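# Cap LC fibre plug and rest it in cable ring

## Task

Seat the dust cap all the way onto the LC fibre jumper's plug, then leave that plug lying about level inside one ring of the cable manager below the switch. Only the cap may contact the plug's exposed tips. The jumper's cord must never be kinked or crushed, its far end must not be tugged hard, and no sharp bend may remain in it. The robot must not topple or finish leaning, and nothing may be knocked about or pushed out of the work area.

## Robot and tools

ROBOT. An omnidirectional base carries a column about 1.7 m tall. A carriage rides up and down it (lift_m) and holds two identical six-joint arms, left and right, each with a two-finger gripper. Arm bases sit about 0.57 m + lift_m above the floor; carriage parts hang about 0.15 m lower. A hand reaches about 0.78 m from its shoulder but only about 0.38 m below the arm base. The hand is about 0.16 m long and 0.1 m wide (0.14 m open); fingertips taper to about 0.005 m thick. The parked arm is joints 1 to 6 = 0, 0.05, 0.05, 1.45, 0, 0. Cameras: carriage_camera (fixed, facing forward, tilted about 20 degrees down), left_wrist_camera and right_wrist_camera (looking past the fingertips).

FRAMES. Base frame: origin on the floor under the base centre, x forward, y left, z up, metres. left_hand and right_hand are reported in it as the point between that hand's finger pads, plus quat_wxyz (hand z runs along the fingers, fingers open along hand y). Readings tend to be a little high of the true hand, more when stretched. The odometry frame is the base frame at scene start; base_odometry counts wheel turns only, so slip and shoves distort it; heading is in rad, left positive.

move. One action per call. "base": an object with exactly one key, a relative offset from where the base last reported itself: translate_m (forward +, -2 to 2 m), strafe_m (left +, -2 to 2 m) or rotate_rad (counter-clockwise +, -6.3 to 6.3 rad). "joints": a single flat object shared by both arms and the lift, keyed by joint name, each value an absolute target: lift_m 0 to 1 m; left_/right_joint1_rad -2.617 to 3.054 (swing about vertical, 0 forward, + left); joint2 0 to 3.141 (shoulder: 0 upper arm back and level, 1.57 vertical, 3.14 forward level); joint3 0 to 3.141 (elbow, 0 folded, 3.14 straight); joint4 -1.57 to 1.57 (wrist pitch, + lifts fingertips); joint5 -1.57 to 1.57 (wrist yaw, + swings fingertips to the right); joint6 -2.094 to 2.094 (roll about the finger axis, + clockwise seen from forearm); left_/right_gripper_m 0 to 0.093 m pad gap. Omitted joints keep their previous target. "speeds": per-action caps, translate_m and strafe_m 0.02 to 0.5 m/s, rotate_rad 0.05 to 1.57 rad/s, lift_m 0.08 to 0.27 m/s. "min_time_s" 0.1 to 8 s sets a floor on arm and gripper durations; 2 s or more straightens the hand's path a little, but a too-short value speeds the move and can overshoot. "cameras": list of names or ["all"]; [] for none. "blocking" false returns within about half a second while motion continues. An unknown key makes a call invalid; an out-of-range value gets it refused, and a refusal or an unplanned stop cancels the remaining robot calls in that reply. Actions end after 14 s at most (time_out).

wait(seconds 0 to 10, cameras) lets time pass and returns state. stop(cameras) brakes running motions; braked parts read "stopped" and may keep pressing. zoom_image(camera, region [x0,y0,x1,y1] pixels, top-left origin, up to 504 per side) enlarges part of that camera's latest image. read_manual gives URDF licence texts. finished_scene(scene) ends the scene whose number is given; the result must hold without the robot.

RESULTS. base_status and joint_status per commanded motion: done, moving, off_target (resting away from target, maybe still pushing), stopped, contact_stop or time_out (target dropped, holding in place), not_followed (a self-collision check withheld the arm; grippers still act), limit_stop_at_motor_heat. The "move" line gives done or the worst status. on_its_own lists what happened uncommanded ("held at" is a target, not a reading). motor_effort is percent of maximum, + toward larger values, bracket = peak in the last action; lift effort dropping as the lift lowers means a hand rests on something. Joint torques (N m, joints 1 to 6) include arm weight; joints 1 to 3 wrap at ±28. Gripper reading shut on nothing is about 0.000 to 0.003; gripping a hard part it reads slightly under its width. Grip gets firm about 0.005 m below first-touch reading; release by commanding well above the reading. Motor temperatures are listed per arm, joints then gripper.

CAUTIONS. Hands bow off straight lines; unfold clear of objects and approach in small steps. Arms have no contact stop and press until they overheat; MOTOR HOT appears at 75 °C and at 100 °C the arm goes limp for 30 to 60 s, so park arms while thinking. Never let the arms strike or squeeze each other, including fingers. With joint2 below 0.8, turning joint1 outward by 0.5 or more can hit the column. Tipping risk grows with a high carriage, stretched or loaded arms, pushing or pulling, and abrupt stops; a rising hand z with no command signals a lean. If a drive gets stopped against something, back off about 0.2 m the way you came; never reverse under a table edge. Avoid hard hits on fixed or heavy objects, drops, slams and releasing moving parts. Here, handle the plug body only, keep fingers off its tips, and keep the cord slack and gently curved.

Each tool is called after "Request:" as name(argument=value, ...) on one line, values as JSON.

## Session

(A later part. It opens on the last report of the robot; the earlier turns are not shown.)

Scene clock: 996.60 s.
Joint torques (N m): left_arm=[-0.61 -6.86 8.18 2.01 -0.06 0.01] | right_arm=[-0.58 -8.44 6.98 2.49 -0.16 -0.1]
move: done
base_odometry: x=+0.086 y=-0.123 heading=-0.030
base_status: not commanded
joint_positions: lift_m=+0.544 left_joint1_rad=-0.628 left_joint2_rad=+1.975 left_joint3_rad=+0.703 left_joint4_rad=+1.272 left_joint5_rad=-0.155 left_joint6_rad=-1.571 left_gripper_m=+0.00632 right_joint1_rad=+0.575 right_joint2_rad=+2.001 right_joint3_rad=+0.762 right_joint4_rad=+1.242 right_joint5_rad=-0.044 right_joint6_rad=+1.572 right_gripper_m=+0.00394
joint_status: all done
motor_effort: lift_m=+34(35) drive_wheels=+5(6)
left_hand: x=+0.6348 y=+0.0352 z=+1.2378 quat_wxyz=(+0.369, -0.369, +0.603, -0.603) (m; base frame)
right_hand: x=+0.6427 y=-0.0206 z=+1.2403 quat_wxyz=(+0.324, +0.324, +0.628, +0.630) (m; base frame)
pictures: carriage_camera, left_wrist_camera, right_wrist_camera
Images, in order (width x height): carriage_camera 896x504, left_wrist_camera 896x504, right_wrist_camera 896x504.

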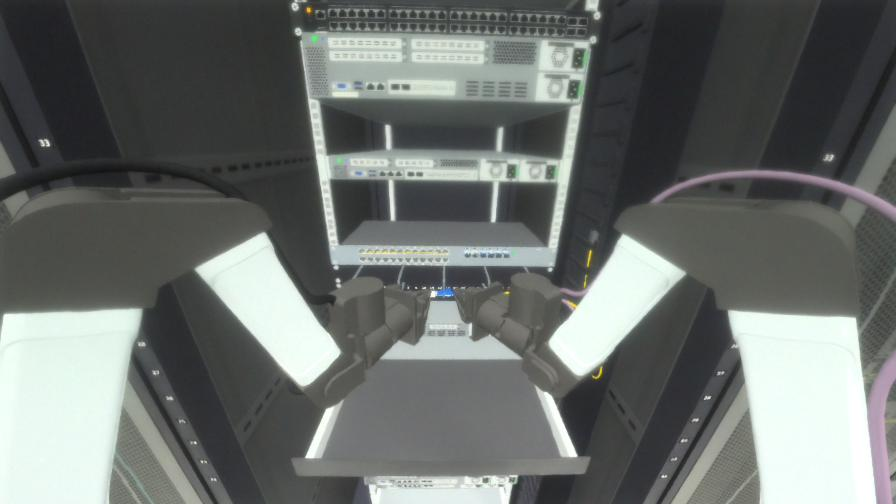

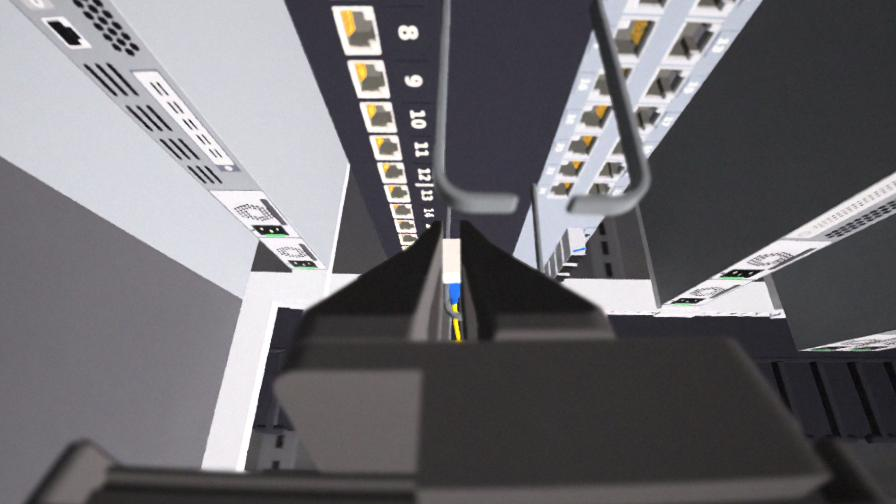

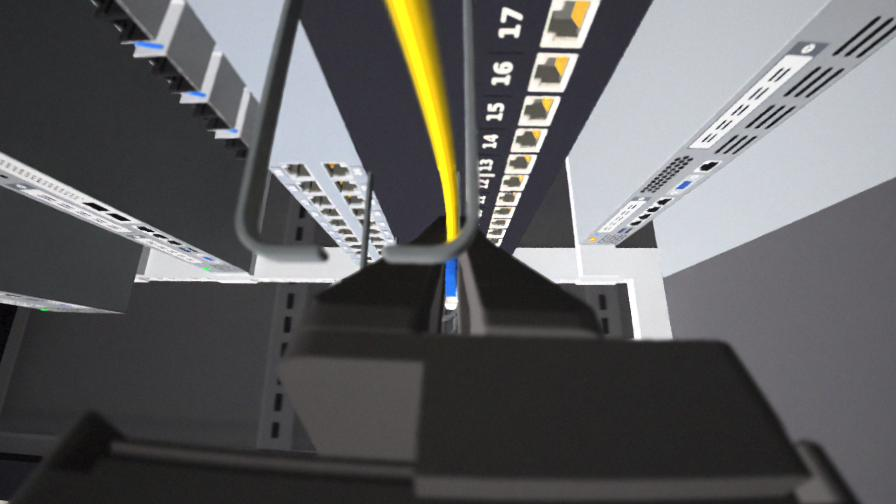

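Request:
move(joints={"left_joint1_rad": -0.6504, "left_joint2_rad": 1.9965, "left_joint3_rad": 0.749, "left_joint4_rad": 1.26, "left_joint5_rad": -0.1814}, min_time_s=1.5, cameras=["all"])

Request:
zoom_image(camera="right_wrist_camera", region=[435, 270, 470, 325])

Request:
zoom_image(camera="left_wrist_camera", region=[435, 230, 470, 315])

Request:
zoom_image(camera="carriage_camera", region=[415, 275, 465, 310])

Scene clock: 1016.23 s.
Joint torques (N m): left_arm=[-0.69 -6.89 8.28 2.01 -0.06 0.01] | right_arm=[-0.59 -8.44 7.01 2.49 -0.17 -0.1]
move: done
base_odometry: x=+0.086 y=-0.123 heading=-0.030
base_status: not commanded
joint_positions: lift_m=+0.544 left_joint1_rad=-0.641 left_joint2_rad=+1.983 left_joint3_rad=+0.720 left_joint4_rad=+1.267 left_joint5_rad=-0.170 left_joint6_rad=-1.571 left_gripper_m=+0.00632 right_joint1_rad=+0.575 right_joint2_rad=+2.001 right_joint3_rad=+0.762 right_joint4_rad=+1.242 right_joint5_rad=-0.044 right_joint6_rad=+1.572 right_gripper_m=+0.00394
joint_status: all done
motor_effort: lift_m=+34(35) drive_wheels=+3(4)
left_hand: x=+0.6358 y=+0.0299 z=+1.2392 quat_wxyz=(+0.370, -0.369, +0.601, -0.604) (m; base frame)
right_hand: x=+0.6427 y=-0.0206 z=+1.2403 quat_wxyz=(+0.324, +0.324, +0.628, +0.630) (m; base frame)
pictures: carriage_camera, left_wrist_camera, right_wrist_camera
Images, in order (width x height): carriage_camera 896x504, left_wrist_camera 896x504, right_wrist_camera 896x504.

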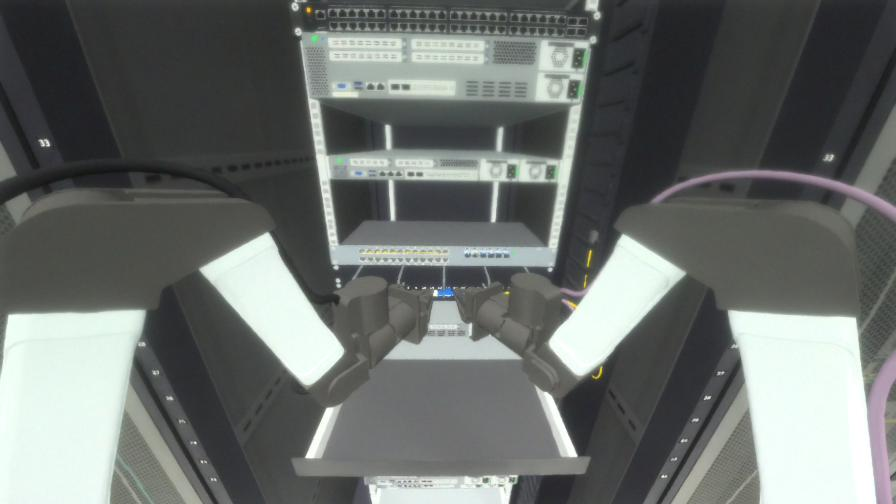

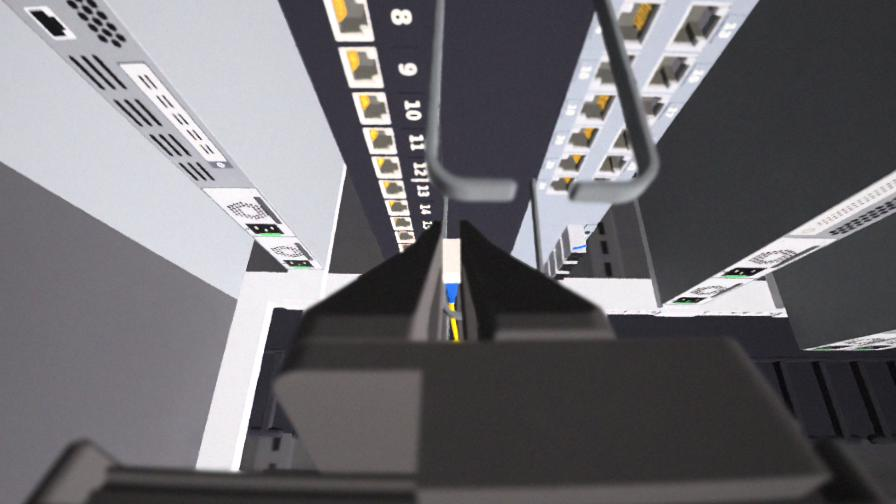

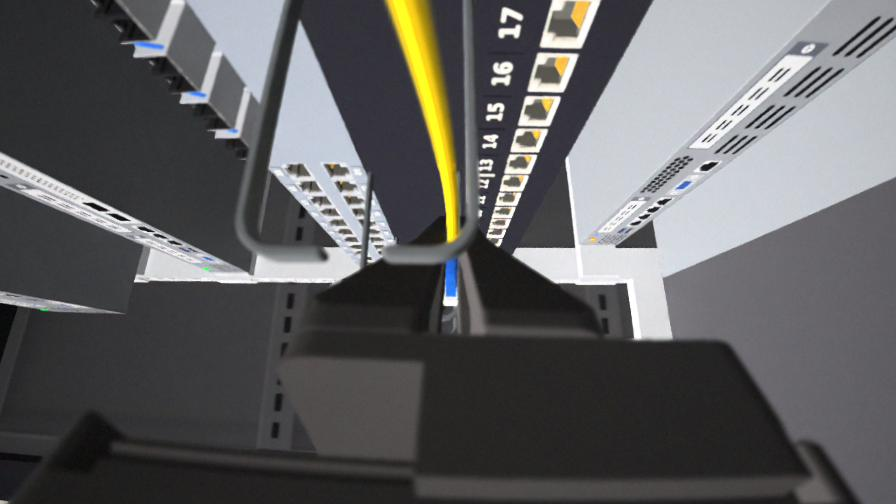

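Scaled by 9.164 from the camera's 896x504 image, which has a finer 1280x720 frame.

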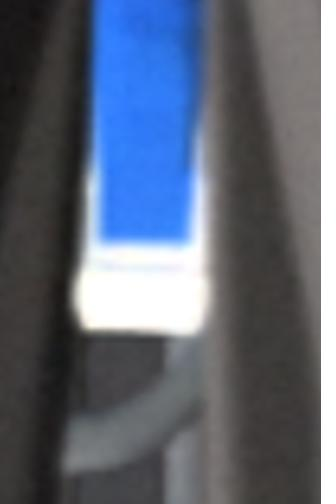

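Scaled by 5.929 from the camera's 896x504 image, which has a finer 1280x720 frame.

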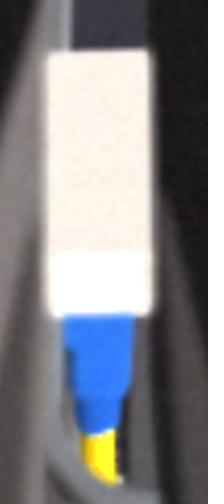

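Scaled by 10.080 from the camera's 896x504 image, which has a finer 1280x720 frame.

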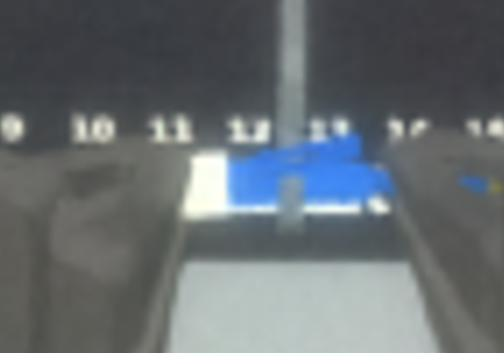

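Request:
move(joints={"left_joint1_rad": -0.669, "left_joint2_rad": 2.0085, "left_joint3_rad": 0.7715, "left_joint4_rad": 1.2485, "left_joint5_rad": -0.2, "right_joint1_rad": 0.592, "right_joint5_rad": -0.025}, min_time_s=2.5, cameras=["all"])

Request:
zoom_image(camera="right_wrist_camera", region=[435, 270, 470, 325])

Request:
zoom_image(camera="left_wrist_camera", region=[435, 230, 470, 315])

Request:
zoom_image(camera="carriage_camera", region=[415, 275, 465, 310])

Scene clock: 1042.60 s.
Joint torques (N m): left_arm=[-1.03 -6.99 8.49 1.98 0.06 0] | right_arm=[0.68 -8.43 6.99 2.49 0.05 -0.09]
move: done
base_odometry: x=+0.086 y=-0.123 heading=-0.030
base_status: not commanded
joint_positions: lift_m=+0.544 left_joint1_rad=-0.656 left_joint2_rad=+1.995 left_joint3_rad=+0.740 left_joint4_rad=+1.257 left_joint5_rad=-0.199 left_joint6_rad=-1.571 left_gripper_m=+0.00632 right_joint1_rad=+0.585 right_joint2_rad=+2.001 right_joint3_rad=+0.762 right_joint4_rad=+1.242 right_joint5_rad=-0.029 right_joint6_rad=+1.572 right_gripper_m=+0.00394
joint_status: all done
motor_effort: lift_m=+35(35) drive_wheels=+1(5)
left_hand: x=+0.6376 y=+0.0254 z=+1.2388 quat_wxyz=(+0.374, -0.374, +0.599, -0.601) (m; base frame)
right_hand: x=+0.6415 y=-0.0186 z=+1.2403 quat_wxyz=(+0.326, +0.325, +0.627, +0.629) (m; base frame)
pictures: carriage_camera, left_wrist_camera, right_wrist_camera
Images, in order (width x height): carriage_camera 896x504, left_wrist_camera 896x504, right_wrist_camera 896x504.

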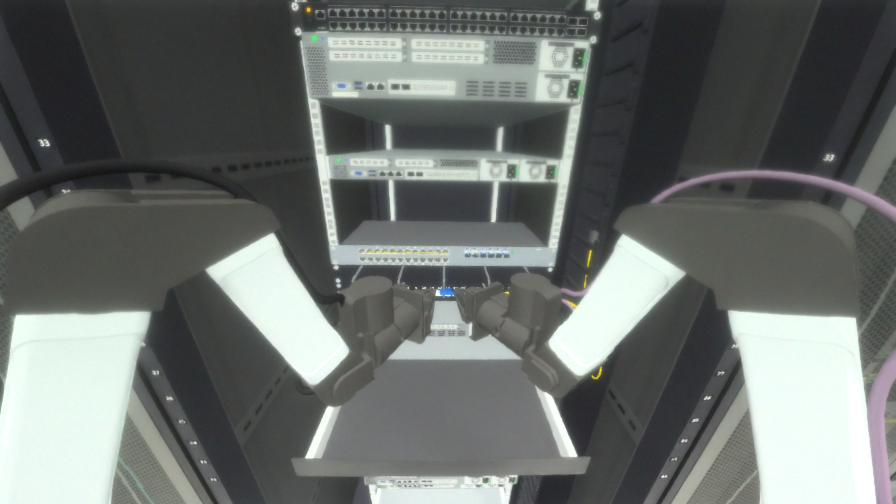

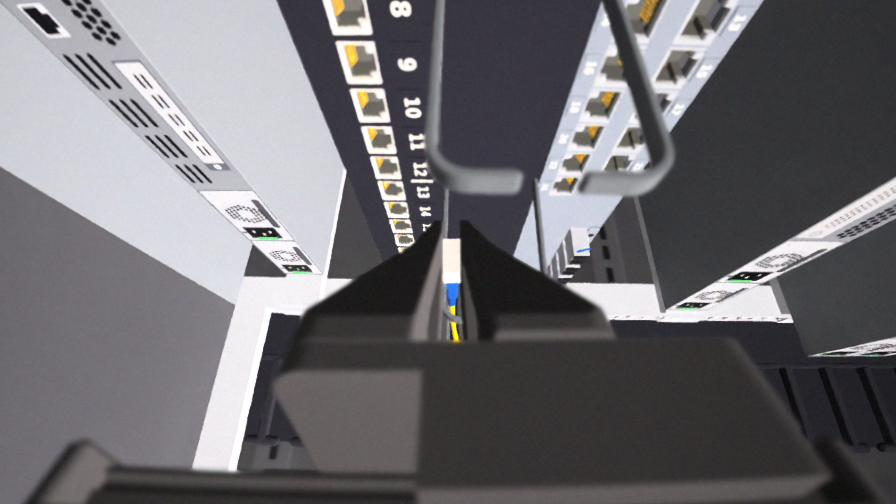

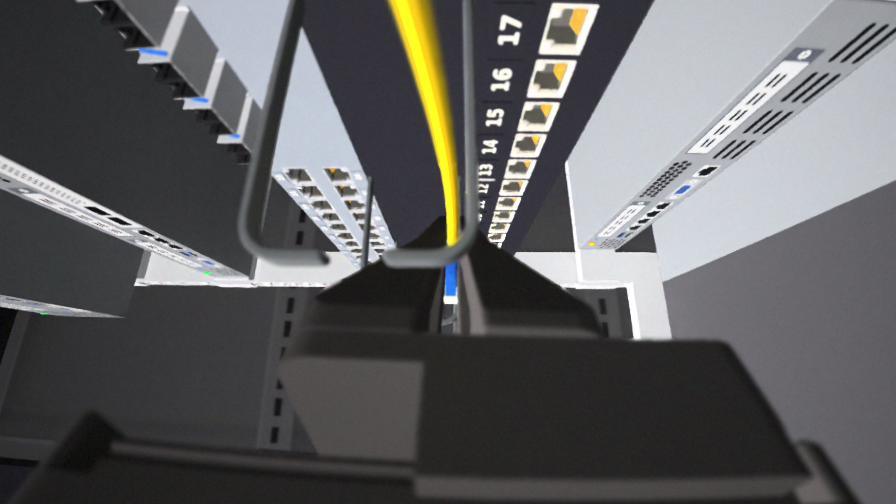

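Scaled by 9.164 from the camera's 896x504 image, which has a finer 1280x720 frame.

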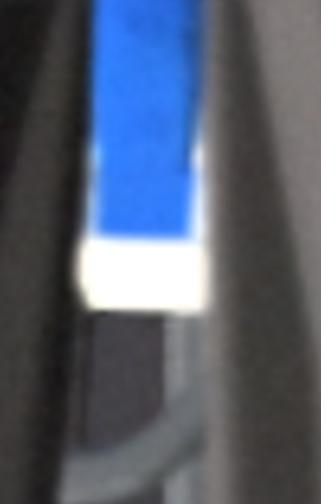

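Scaled by 5.929 from the camera's 896x504 image, which has a finer 1280x720 frame.

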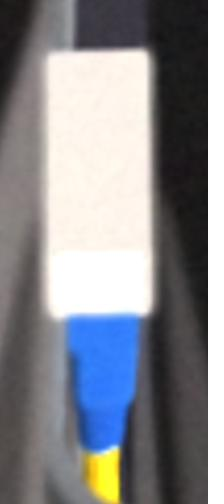

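Scaled by 10.080 from the camera's 896x504 image, which has a finer 1280x720 frame.

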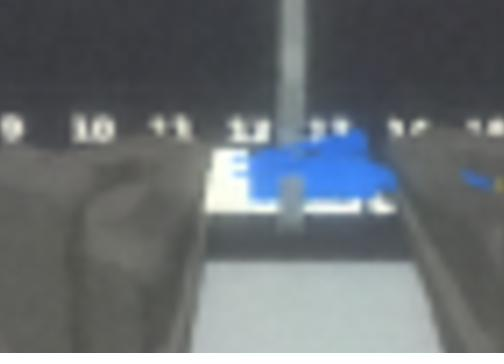

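Request:
move(joints={"left_joint1_rad": -0.697, "left_joint2_rad": 2.0205, "left_joint3_rad": 0.7925, "left_joint4_rad": 1.238, "left_joint5_rad": -0.19, "right_joint1_rad": 0.615, "right_joint5_rad": -0.035}, min_time_s=2.5, cameras=["all"])

Request:
zoom_image(camera="right_wrist_camera", region=[435, 270, 470, 325])

Request:
zoom_image(camera="left_wrist_camera", region=[435, 230, 470, 315])

Request:
zoom_image(camera="carriage_camera", region=[415, 275, 465, 310])

Scene clock: 1054.07 s.
Joint torques (N m): left_arm=[-2.21 -6.97 8.91 1.94 0.41 0.01] | right_arm=[2.33 -8.44 6.99 2.49 -0.36 -0.11]
move: off_target
base_odometry: x=+0.086 y=-0.123 heading=-0.030
base_status: not commanded
joint_positions: lift_m=+0.544 left_joint1_rad=-0.669 left_joint2_rad=+2.005 left_joint3_rad=+0.758 left_joint4_rad=+1.251 left_joint5_rad=-0.229 left_joint6_rad=-1.571 left_gripper_m=+0.00632 right_joint1_rad=+0.591 right_joint2_rad=+2.001 right_joint3_rad=+0.762 right_joint4_rad=+1.242 right_joint5_rad=-0.001 right_joint6_rad=+1.572 right_gripper_m=+0.00394
joint_status: left_joint1_rad off_target (ended at -0.669, target -0.697); left_joint5_rad off_target (ended at -0.229, target -0.190); right_joint1_rad off_target (ended at +0.591, target +0.615); right_joint5_rad off_target (ended at -0.001, target -0.035); the others done
motor_effort: lift_m=+34(35) drive_wheels=+2(5)
left_hand: x=+0.6391 y=+0.0219 z=+1.2388 quat_wxyz=(+0.379, -0.378, +0.596, -0.598) (m; base frame)
right_hand: x=+0.6424 y=-0.0199 z=+1.2403 quat_wxyz=(+0.332, +0.332, +0.623, +0.625) (m; base frame)
pictures: carriage_camera, left_wrist_camera, right_wrist_camera
Images, in order (width x height): carriage_camera 896x504, left_wrist_camera 896x504, right_wrist_camera 896x504.

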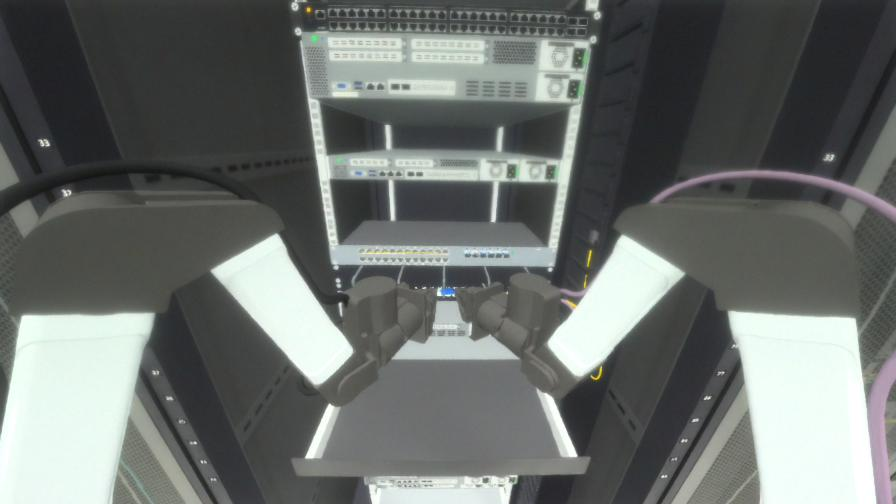

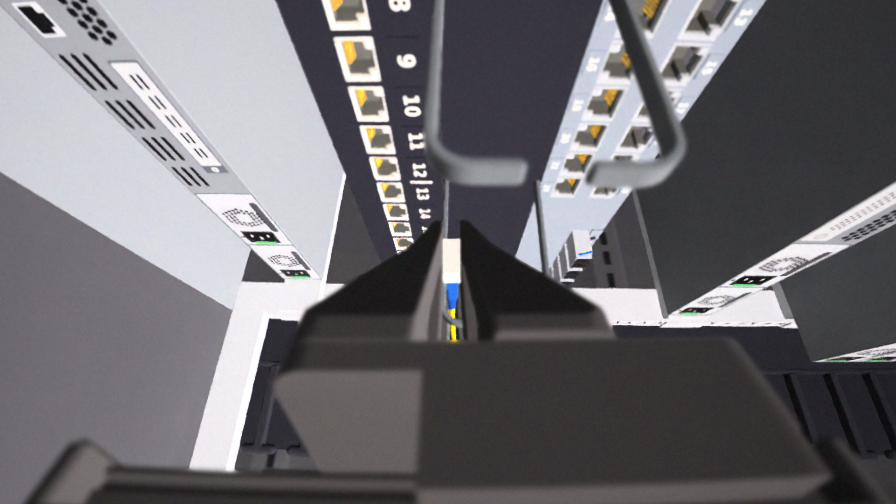

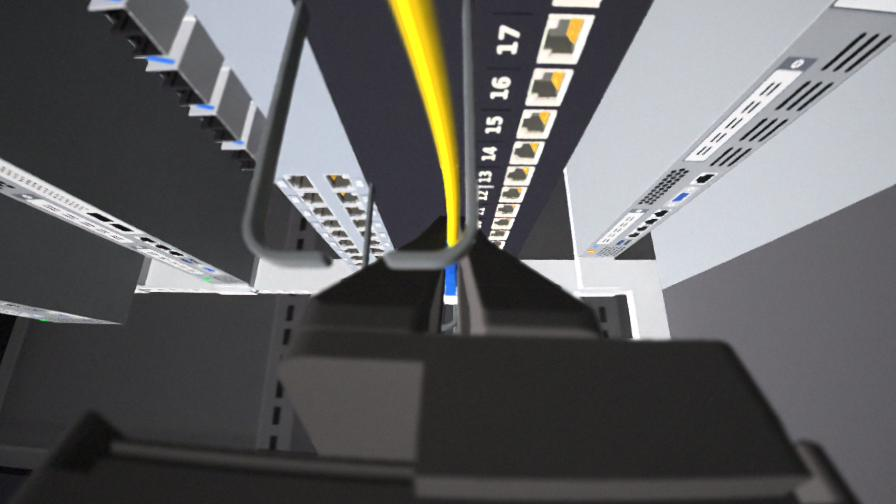

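Scaled by 9.164 from the camera's 896x504 image, which has a finer 1280x720 frame.

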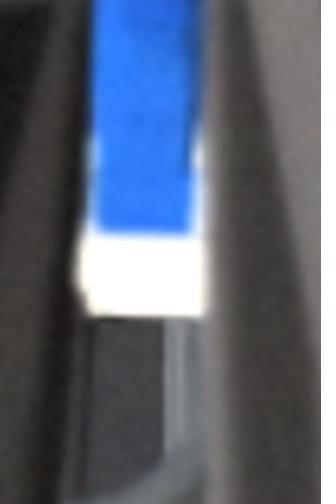

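Scaled by 5.929 from the camera's 896x504 image, which has a finer 1280x720 frame.

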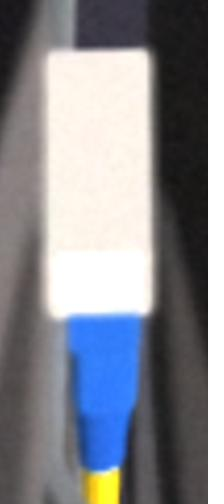

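Scaled by 10.080 from the camera's 896x504 image, which has a finer 1280x720 frame.

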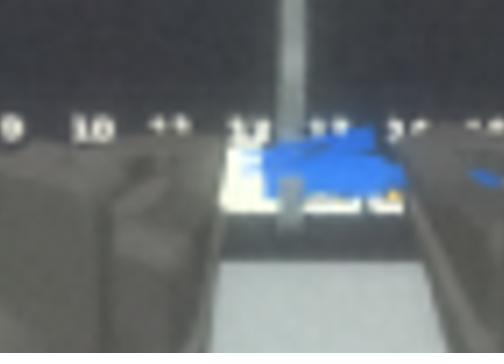

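Request:
move(joints={"left_joint1_rad": -0.755, "left_joint5_rad": -0.05, "right_joint1_rad": 0.70, "right_joint5_rad": -0.17}, min_time_s=2.5, cameras=["all"])

Request:
zoom_image(camera="carriage_camera", region=[415, 275, 465, 310])

Request:
zoom_image(camera="left_wrist_camera", region=[435, 230, 470, 315])

Request:
zoom_image(camera="right_wrist_camera", region=[435, 270, 470, 325])

Scene clock: 1064.83 s.
Joint torques (N m): left_arm=[-6.42 -6.95 8.88 1.92 1.71 0.01] | right_arm=[8.75 -8.44 7.01 2.48 -2.15 -0.1]
move: off_target
base_odometry: x=+0.086 y=-0.123 heading=-0.030
base_status: not commanded
joint_positions: lift_m=+0.544 left_joint1_rad=-0.674 left_joint2_rad=+2.005 left_joint3_rad=+0.758 left_joint4_rad=+1.251 left_joint5_rad=-0.231 left_joint6_rad=-1.571 left_gripper_m=+0.00632 right_joint1_rad=+0.613 right_joint2_rad=+2.001 right_joint3_rad=+0.762 right_joint4_rad=+1.242 right_joint5_rad=+0.033 right_joint6_rad=+1.572 right_gripper_m=+0.00394
joint_status: left_joint1_rad off_target (ended at -0.675, target -0.755); left_joint5_rad off_target (ended at -0.231, target -0.050); right_joint1_rad off_target (ended at +0.613, target +0.700); right_joint5_rad off_target (ended at +0.033, target -0.170)
motor_effort: lift_m=+34(35) drive_wheels=+4(7)
left_hand: x=+0.6379 y=+0.0201 z=+1.2388 quat_wxyz=(+0.378, -0.377, +0.596, -0.599) (m; base frame)
right_hand: x=+0.6395 y=-0.0158 z=+1.2403 quat_wxyz=(+0.336, +0.336, +0.621, +0.623) (m; base frame)
pictures: carriage_camera, left_wrist_camera, right_wrist_camera
Images, in order (width x height): carriage_camera 896x504, left_wrist_camera 896x504, right_wrist_camera 896x504.

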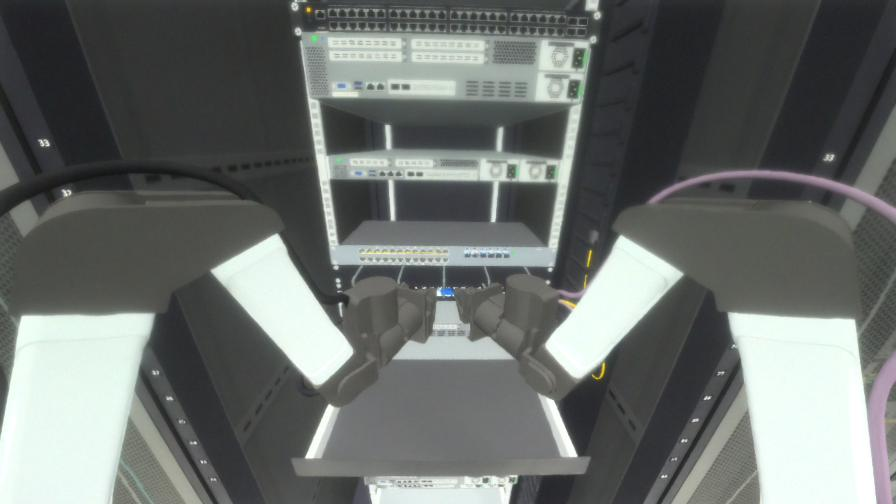

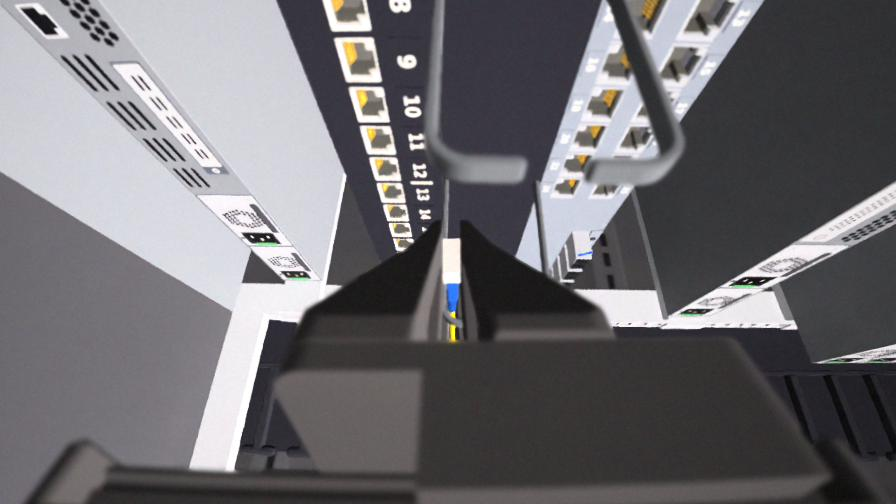

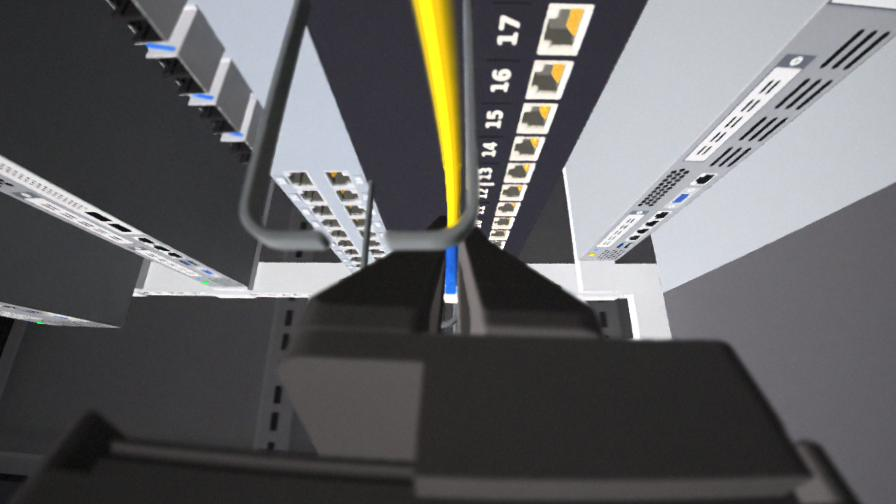

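Scaled by 10.080 from the camera's 896x504 image, which has a finer 1280x720 frame.

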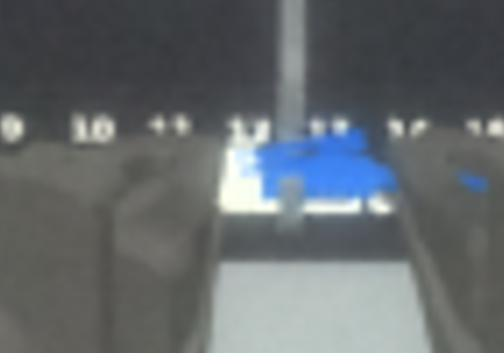

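Scaled by 5.929 from the camera's 896x504 image, which has a finer 1280x720 frame.

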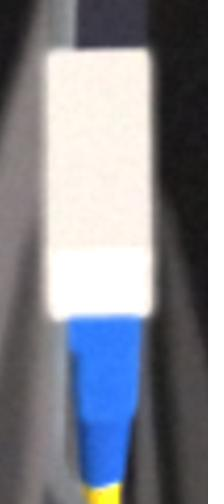

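Scaled by 9.164 from the camera's 896x504 image, which has a finer 1280x720 frame.

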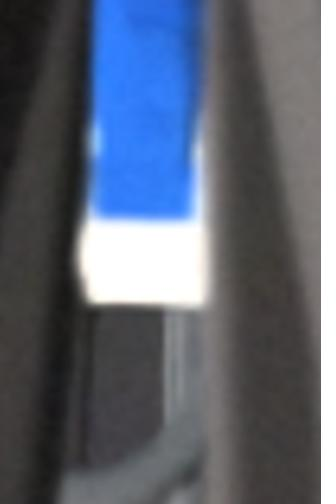

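Request:
move(joints={"left_joint1_rad": -0.612, "left_joint5_rad": -0.071, "right_joint1_rad": 0.579, "right_joint2_rad": 2.0255, "right_joint3_rad": 0.798, "right_joint4_rad": 1.218, "right_joint5_rad": -0.025}, min_time_s=2, cameras=["all"])

Request:
zoom_image(camera="carriage_camera", region=[415, 275, 465, 310])

Request:
zoom_image(camera="left_wrist_camera", region=[435, 230, 470, 315])

Request:
zoom_image(camera="right_wrist_camera", region=[435, 270, 470, 325])

Scene clock: 1091.43 s.
Joint torques (N m): left_arm=[0.49 -7.02 8.68 2 0.26 0.01] | right_arm=[-0.57 -8.38 7.46 2.43 -0.23 -0.1]
Motor temperatures (°C): left_arm=[32 47 49 51 33 33 36] | right_arm=[34 51 45 54 36 30 36]
move: done
base_odometry: x=+0.086 y=-0.123 heading=-0.030
base_status: not commanded
joint_positions: lift_m=+0.544 left_joint1_rad=-0.617 left_joint2_rad=+2.005 left_joint3_rad=+0.761 left_joint4_rad=+1.248 left_joint5_rad=-0.093 left_joint6_rad=-1.571 left_gripper_m=+0.00632 right_joint1_rad=+0.584 right_joint2_rad=+2.008 right_joint3_rad=+0.773 right_joint4_rad=+1.238 right_joint5_rad=-0.003 right_joint6_rad=+1.572 right_gripper_m=+0.00394
joint_status: all done
motor_effort: lift_m=+34(35) drive_wheels=-1(7)
left_hand: x=+0.6435 y=+0.0228 z=+1.2391 quat_wxyz=(+0.354, -0.353, +0.611, -0.614) (m; base frame)
right_hand: x=+0.6464 y=-0.0211 z=+1.2402 quat_wxyz=(+0.334, +0.334, +0.622, +0.625) (m; base frame)
pictures: carriage_camera, left_wrist_camera, right_wrist_camera
Images, in order (width x height): carriage_camera 896x504, left_wrist_camera 896x504, right_wrist_camera 896x504.

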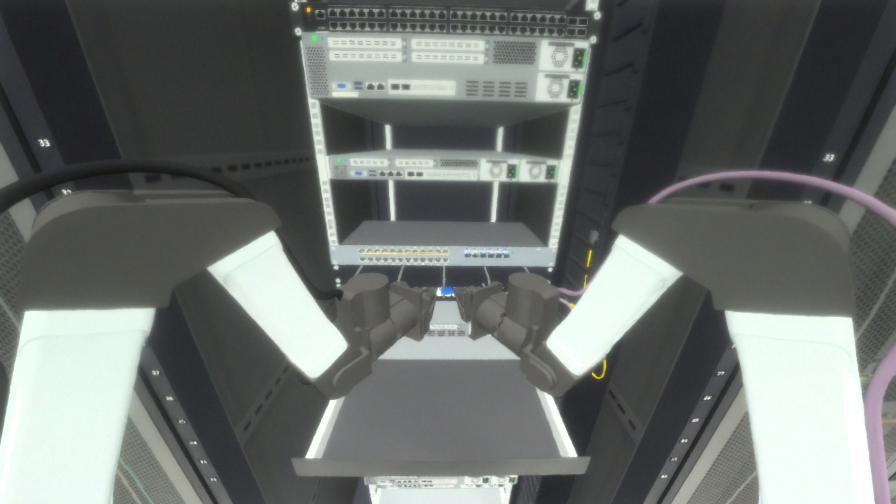

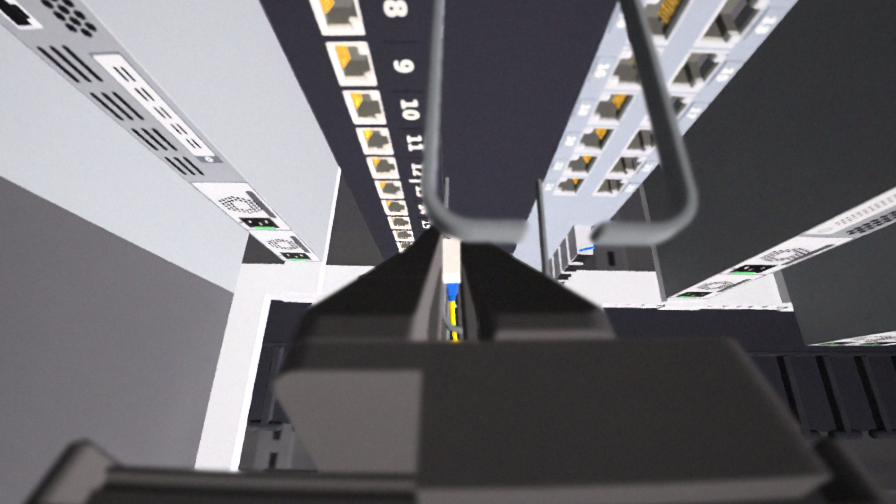

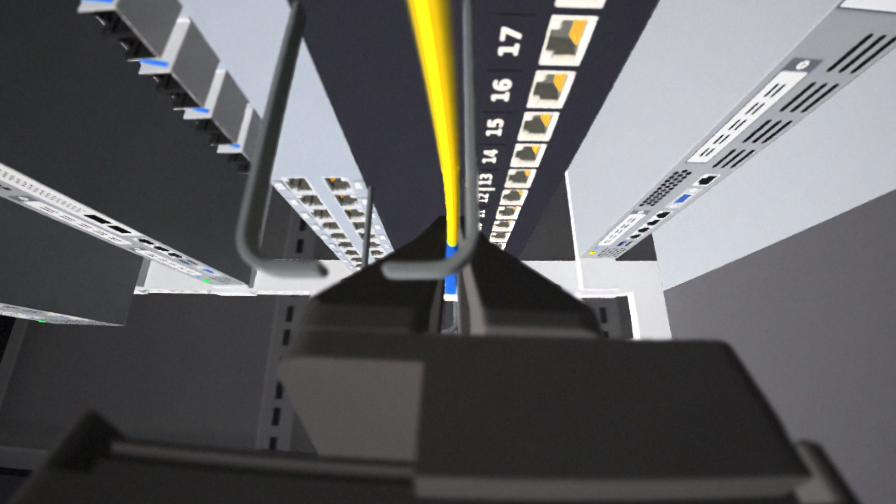

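Scaled by 10.080 from the camera's 896x504 image, which has a finer 1280x720 frame.

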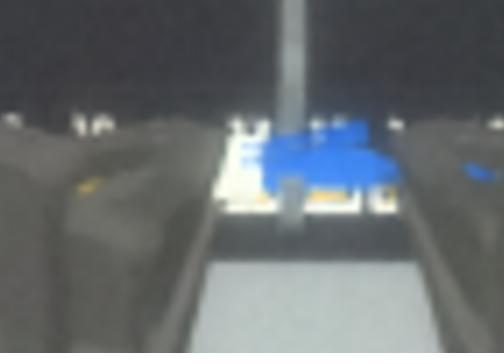

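Scaled by 5.929 from the camera's 896x504 image, which has a finer 1280x720 frame.

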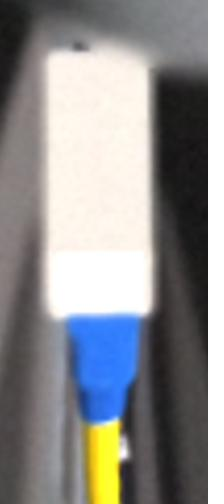

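Scaled by 9.164 from the camera's 896x504 image, which has a finer 1280x720 frame.

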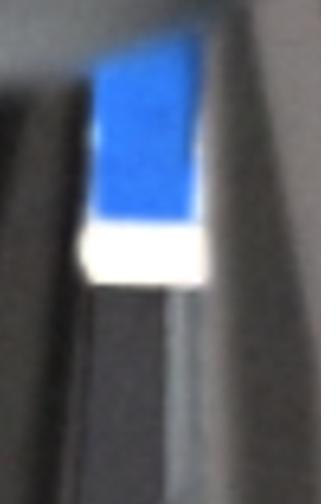

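Request:
move(joints={"left_joint1_rad": -0.705, "left_joint2_rad": 2.031, "left_joint3_rad": 0.8125, "left_joint4_rad": 1.228, "left_joint5_rad": 0.1, "right_joint1_rad": 0.69, "right_joint2_rad": 2.034, "right_joint3_rad": 0.814, "right_joint4_rad": 1.21, "right_joint5_rad": -0.2}, min_time_s=2.5, cameras=["carriage_camera"])

Request:
zoom_image(camera="carriage_camera", region=[415, 275, 465, 310])

Request:
move(joints={"left_joint1_rad": -0.623, "left_joint5_rad": -0.082, "right_joint1_rad": 0.592, "right_joint5_rad": -0.015}, min_time_s=1.5, cameras=["all"])

Request:
zoom_image(camera="carriage_camera", region=[415, 275, 465, 310])

Request:
zoom_image(camera="left_wrist_camera", region=[435, 230, 470, 315])

Request:
zoom_image(camera="right_wrist_camera", region=[435, 270, 470, 325])

Scene clock: 1108.03 s.
Joint torques (N m): left_arm=[-6.89 -6.23 10.37 1.89 1.75 0] | right_arm=[8.95 -7.86 8.47 2.35 -2.19 -0.11]
move: off_target
base_odometry: x=+0.086 y=-0.123 heading=-0.030
base_status: not commanded
joint_positions: lift_m=+0.544 left_joint1_rad=-0.619 left_joint2_rad=+2.006 left_joint3_rad=+0.761 left_joint4_rad=+1.248 left_joint5_rad=-0.084 left_joint6_rad=-1.571 left_gripper_m=+0.00632 right_joint1_rad=+0.600 right_joint2_rad=+2.010 right_joint3_rad=+0.777 right_joint4_rad=+1.237 right_joint5_rad=+0.006 right_joint6_rad=+1.572 right_gripper_m=+0.00394
joint_status: left_joint1_rad off_target (ended at -0.619, target -0.705); left_joint5_rad off_target (ended at -0.085, target +0.100); right_joint1_rad off_target (ended at +0.601, target +0.690); right_joint5_rad off_target (ended at +0.006, target -0.200); the others done
motor_effort: lift_m=+34(35) drive_wheels=+1(5)
left_hand: x=+0.6422 y=+0.0206 z=+1.2386 quat_wxyz=(+0.350, -0.350, +0.614, -0.615) (m; base frame)
right_hand: x=+0.6434 y=-0.0150 z=+1.2403 quat_wxyz=(+0.332, +0.331, +0.623, +0.626) (m; base frame)
pictures: carriage_camera
Images, in order (width x height): carriage_camera 896x504.

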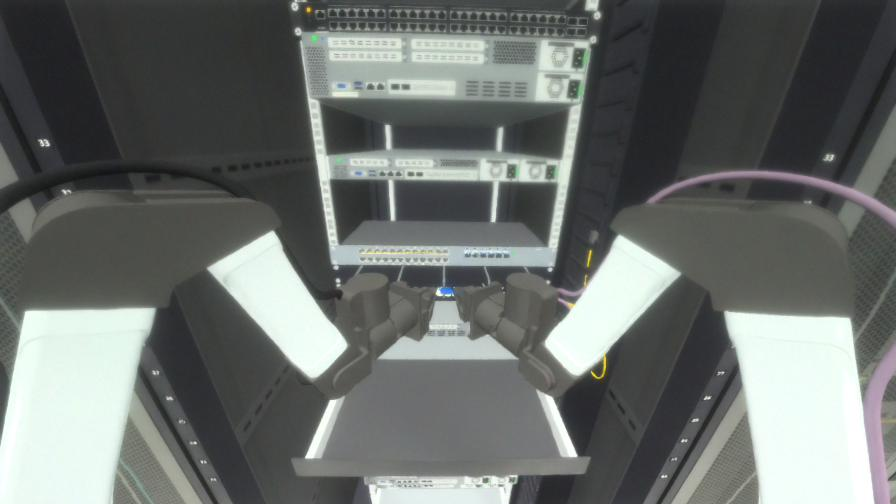

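Scaled by 10.080 from the camera's 896x504 image, which has a finer 1280x720 frame.

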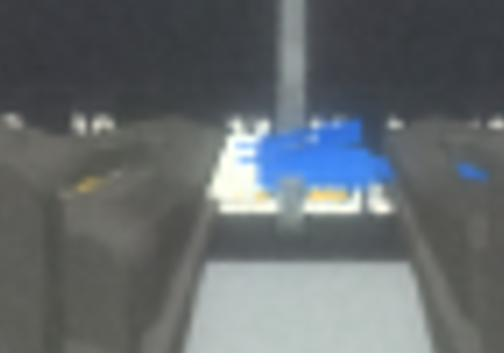

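Scene clock: 1109.83 s.
Joint torques (N m): left_arm=[-0.21 -7.01 9.2 1.93 0.3 0.01] | right_arm=[-0.29 -8.4 7.75 2.39 -0.37 -0.11]
move: off_target
base_odometry: x=+0.086 y=-0.123 heading=-0.030
base_status: not commanded
joint_positions: lift_m=+0.544 left_joint1_rad=-0.619 left_joint2_rad=+2.014 left_joint3_rad=+0.775 left_joint4_rad=+1.244 left_joint5_rad=-0.108 left_joint6_rad=-1.571 left_gripper_m=+0.00632 right_joint1_rad=+0.595 right_joint2_rad=+2.015 right_joint3_rad=+0.786 right_joint4_rad=+1.234 right_joint5_rad=+0.020 right_joint6_rad=+1.572 right_gripper_m=+0.00394
joint_status: left_joint5_rad off_target (ended at -0.108, target -0.082); right_joint5_rad off_target (ended at +0.020, target -0.015); the others done
motor_effort: lift_m=+34(35) drive_wheels=+1(5)
left_hand: x=+0.6469 y=+0.0223 z=+1.2389 quat_wxyz=(+0.358, -0.357, +0.609, -0.612) (m; base frame)
right_hand: x=+0.6480 y=-0.0184 z=+1.2403 quat_wxyz=(+0.338, +0.338, +0.620, +0.623) (m; base frame)
pictures: carriage_camera, left_wrist_camera, right_wrist_camera
Images, in order (width x height): carriage_camera 896x504, left_wrist_camera 896x504, right_wrist_camera 896x504.

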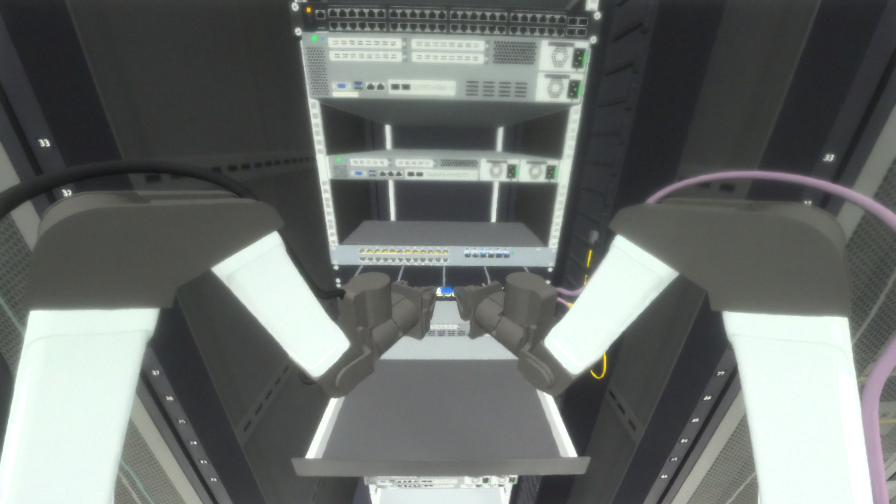

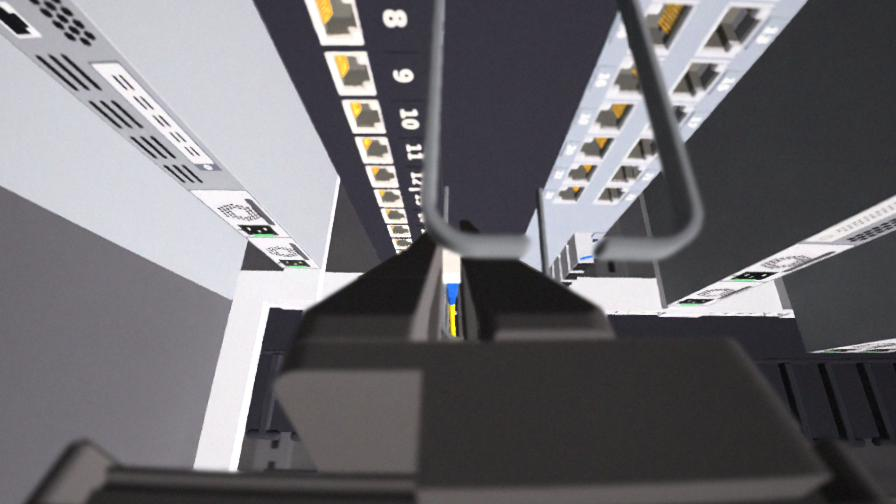

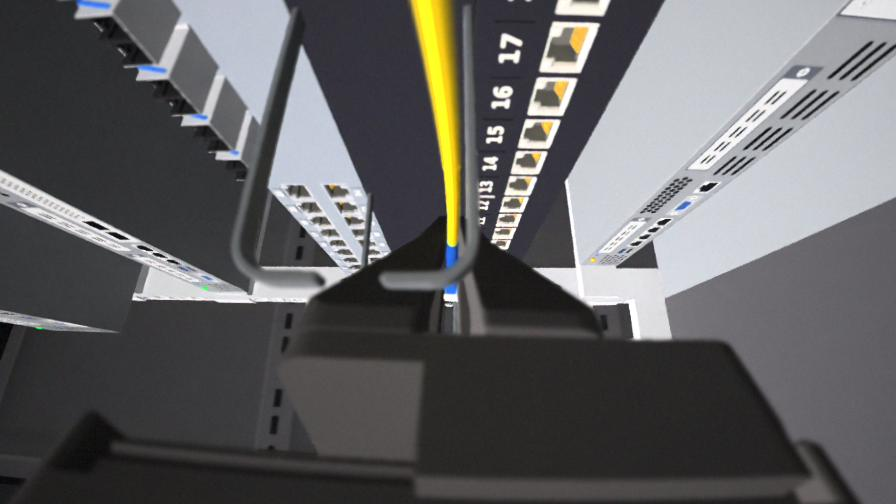

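Scaled by 10.080 from the camera's 896x504 image, which has a finer 1280x720 frame.

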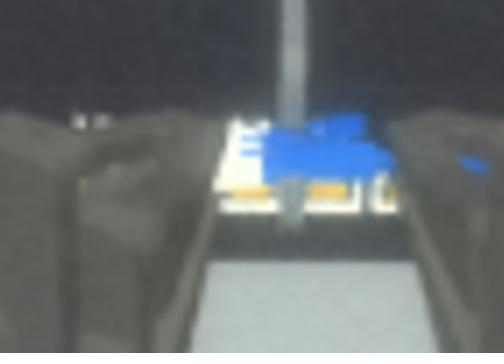

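Scaled by 5.929 from the camera's 896x504 image, which has a finer 1280x720 frame.

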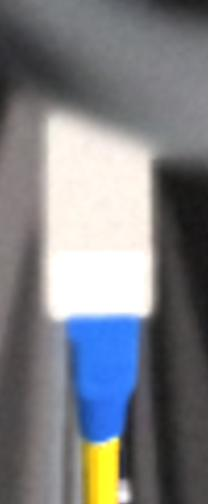

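Scaled by 9.164 from the camera's 896x504 image, which has a finer 1280x720 frame.

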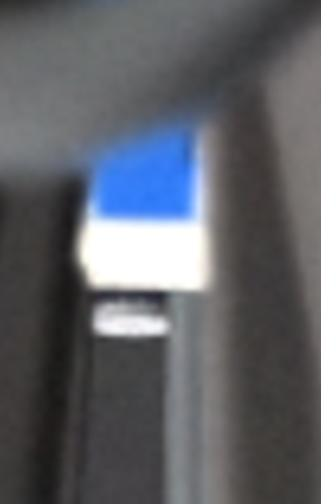

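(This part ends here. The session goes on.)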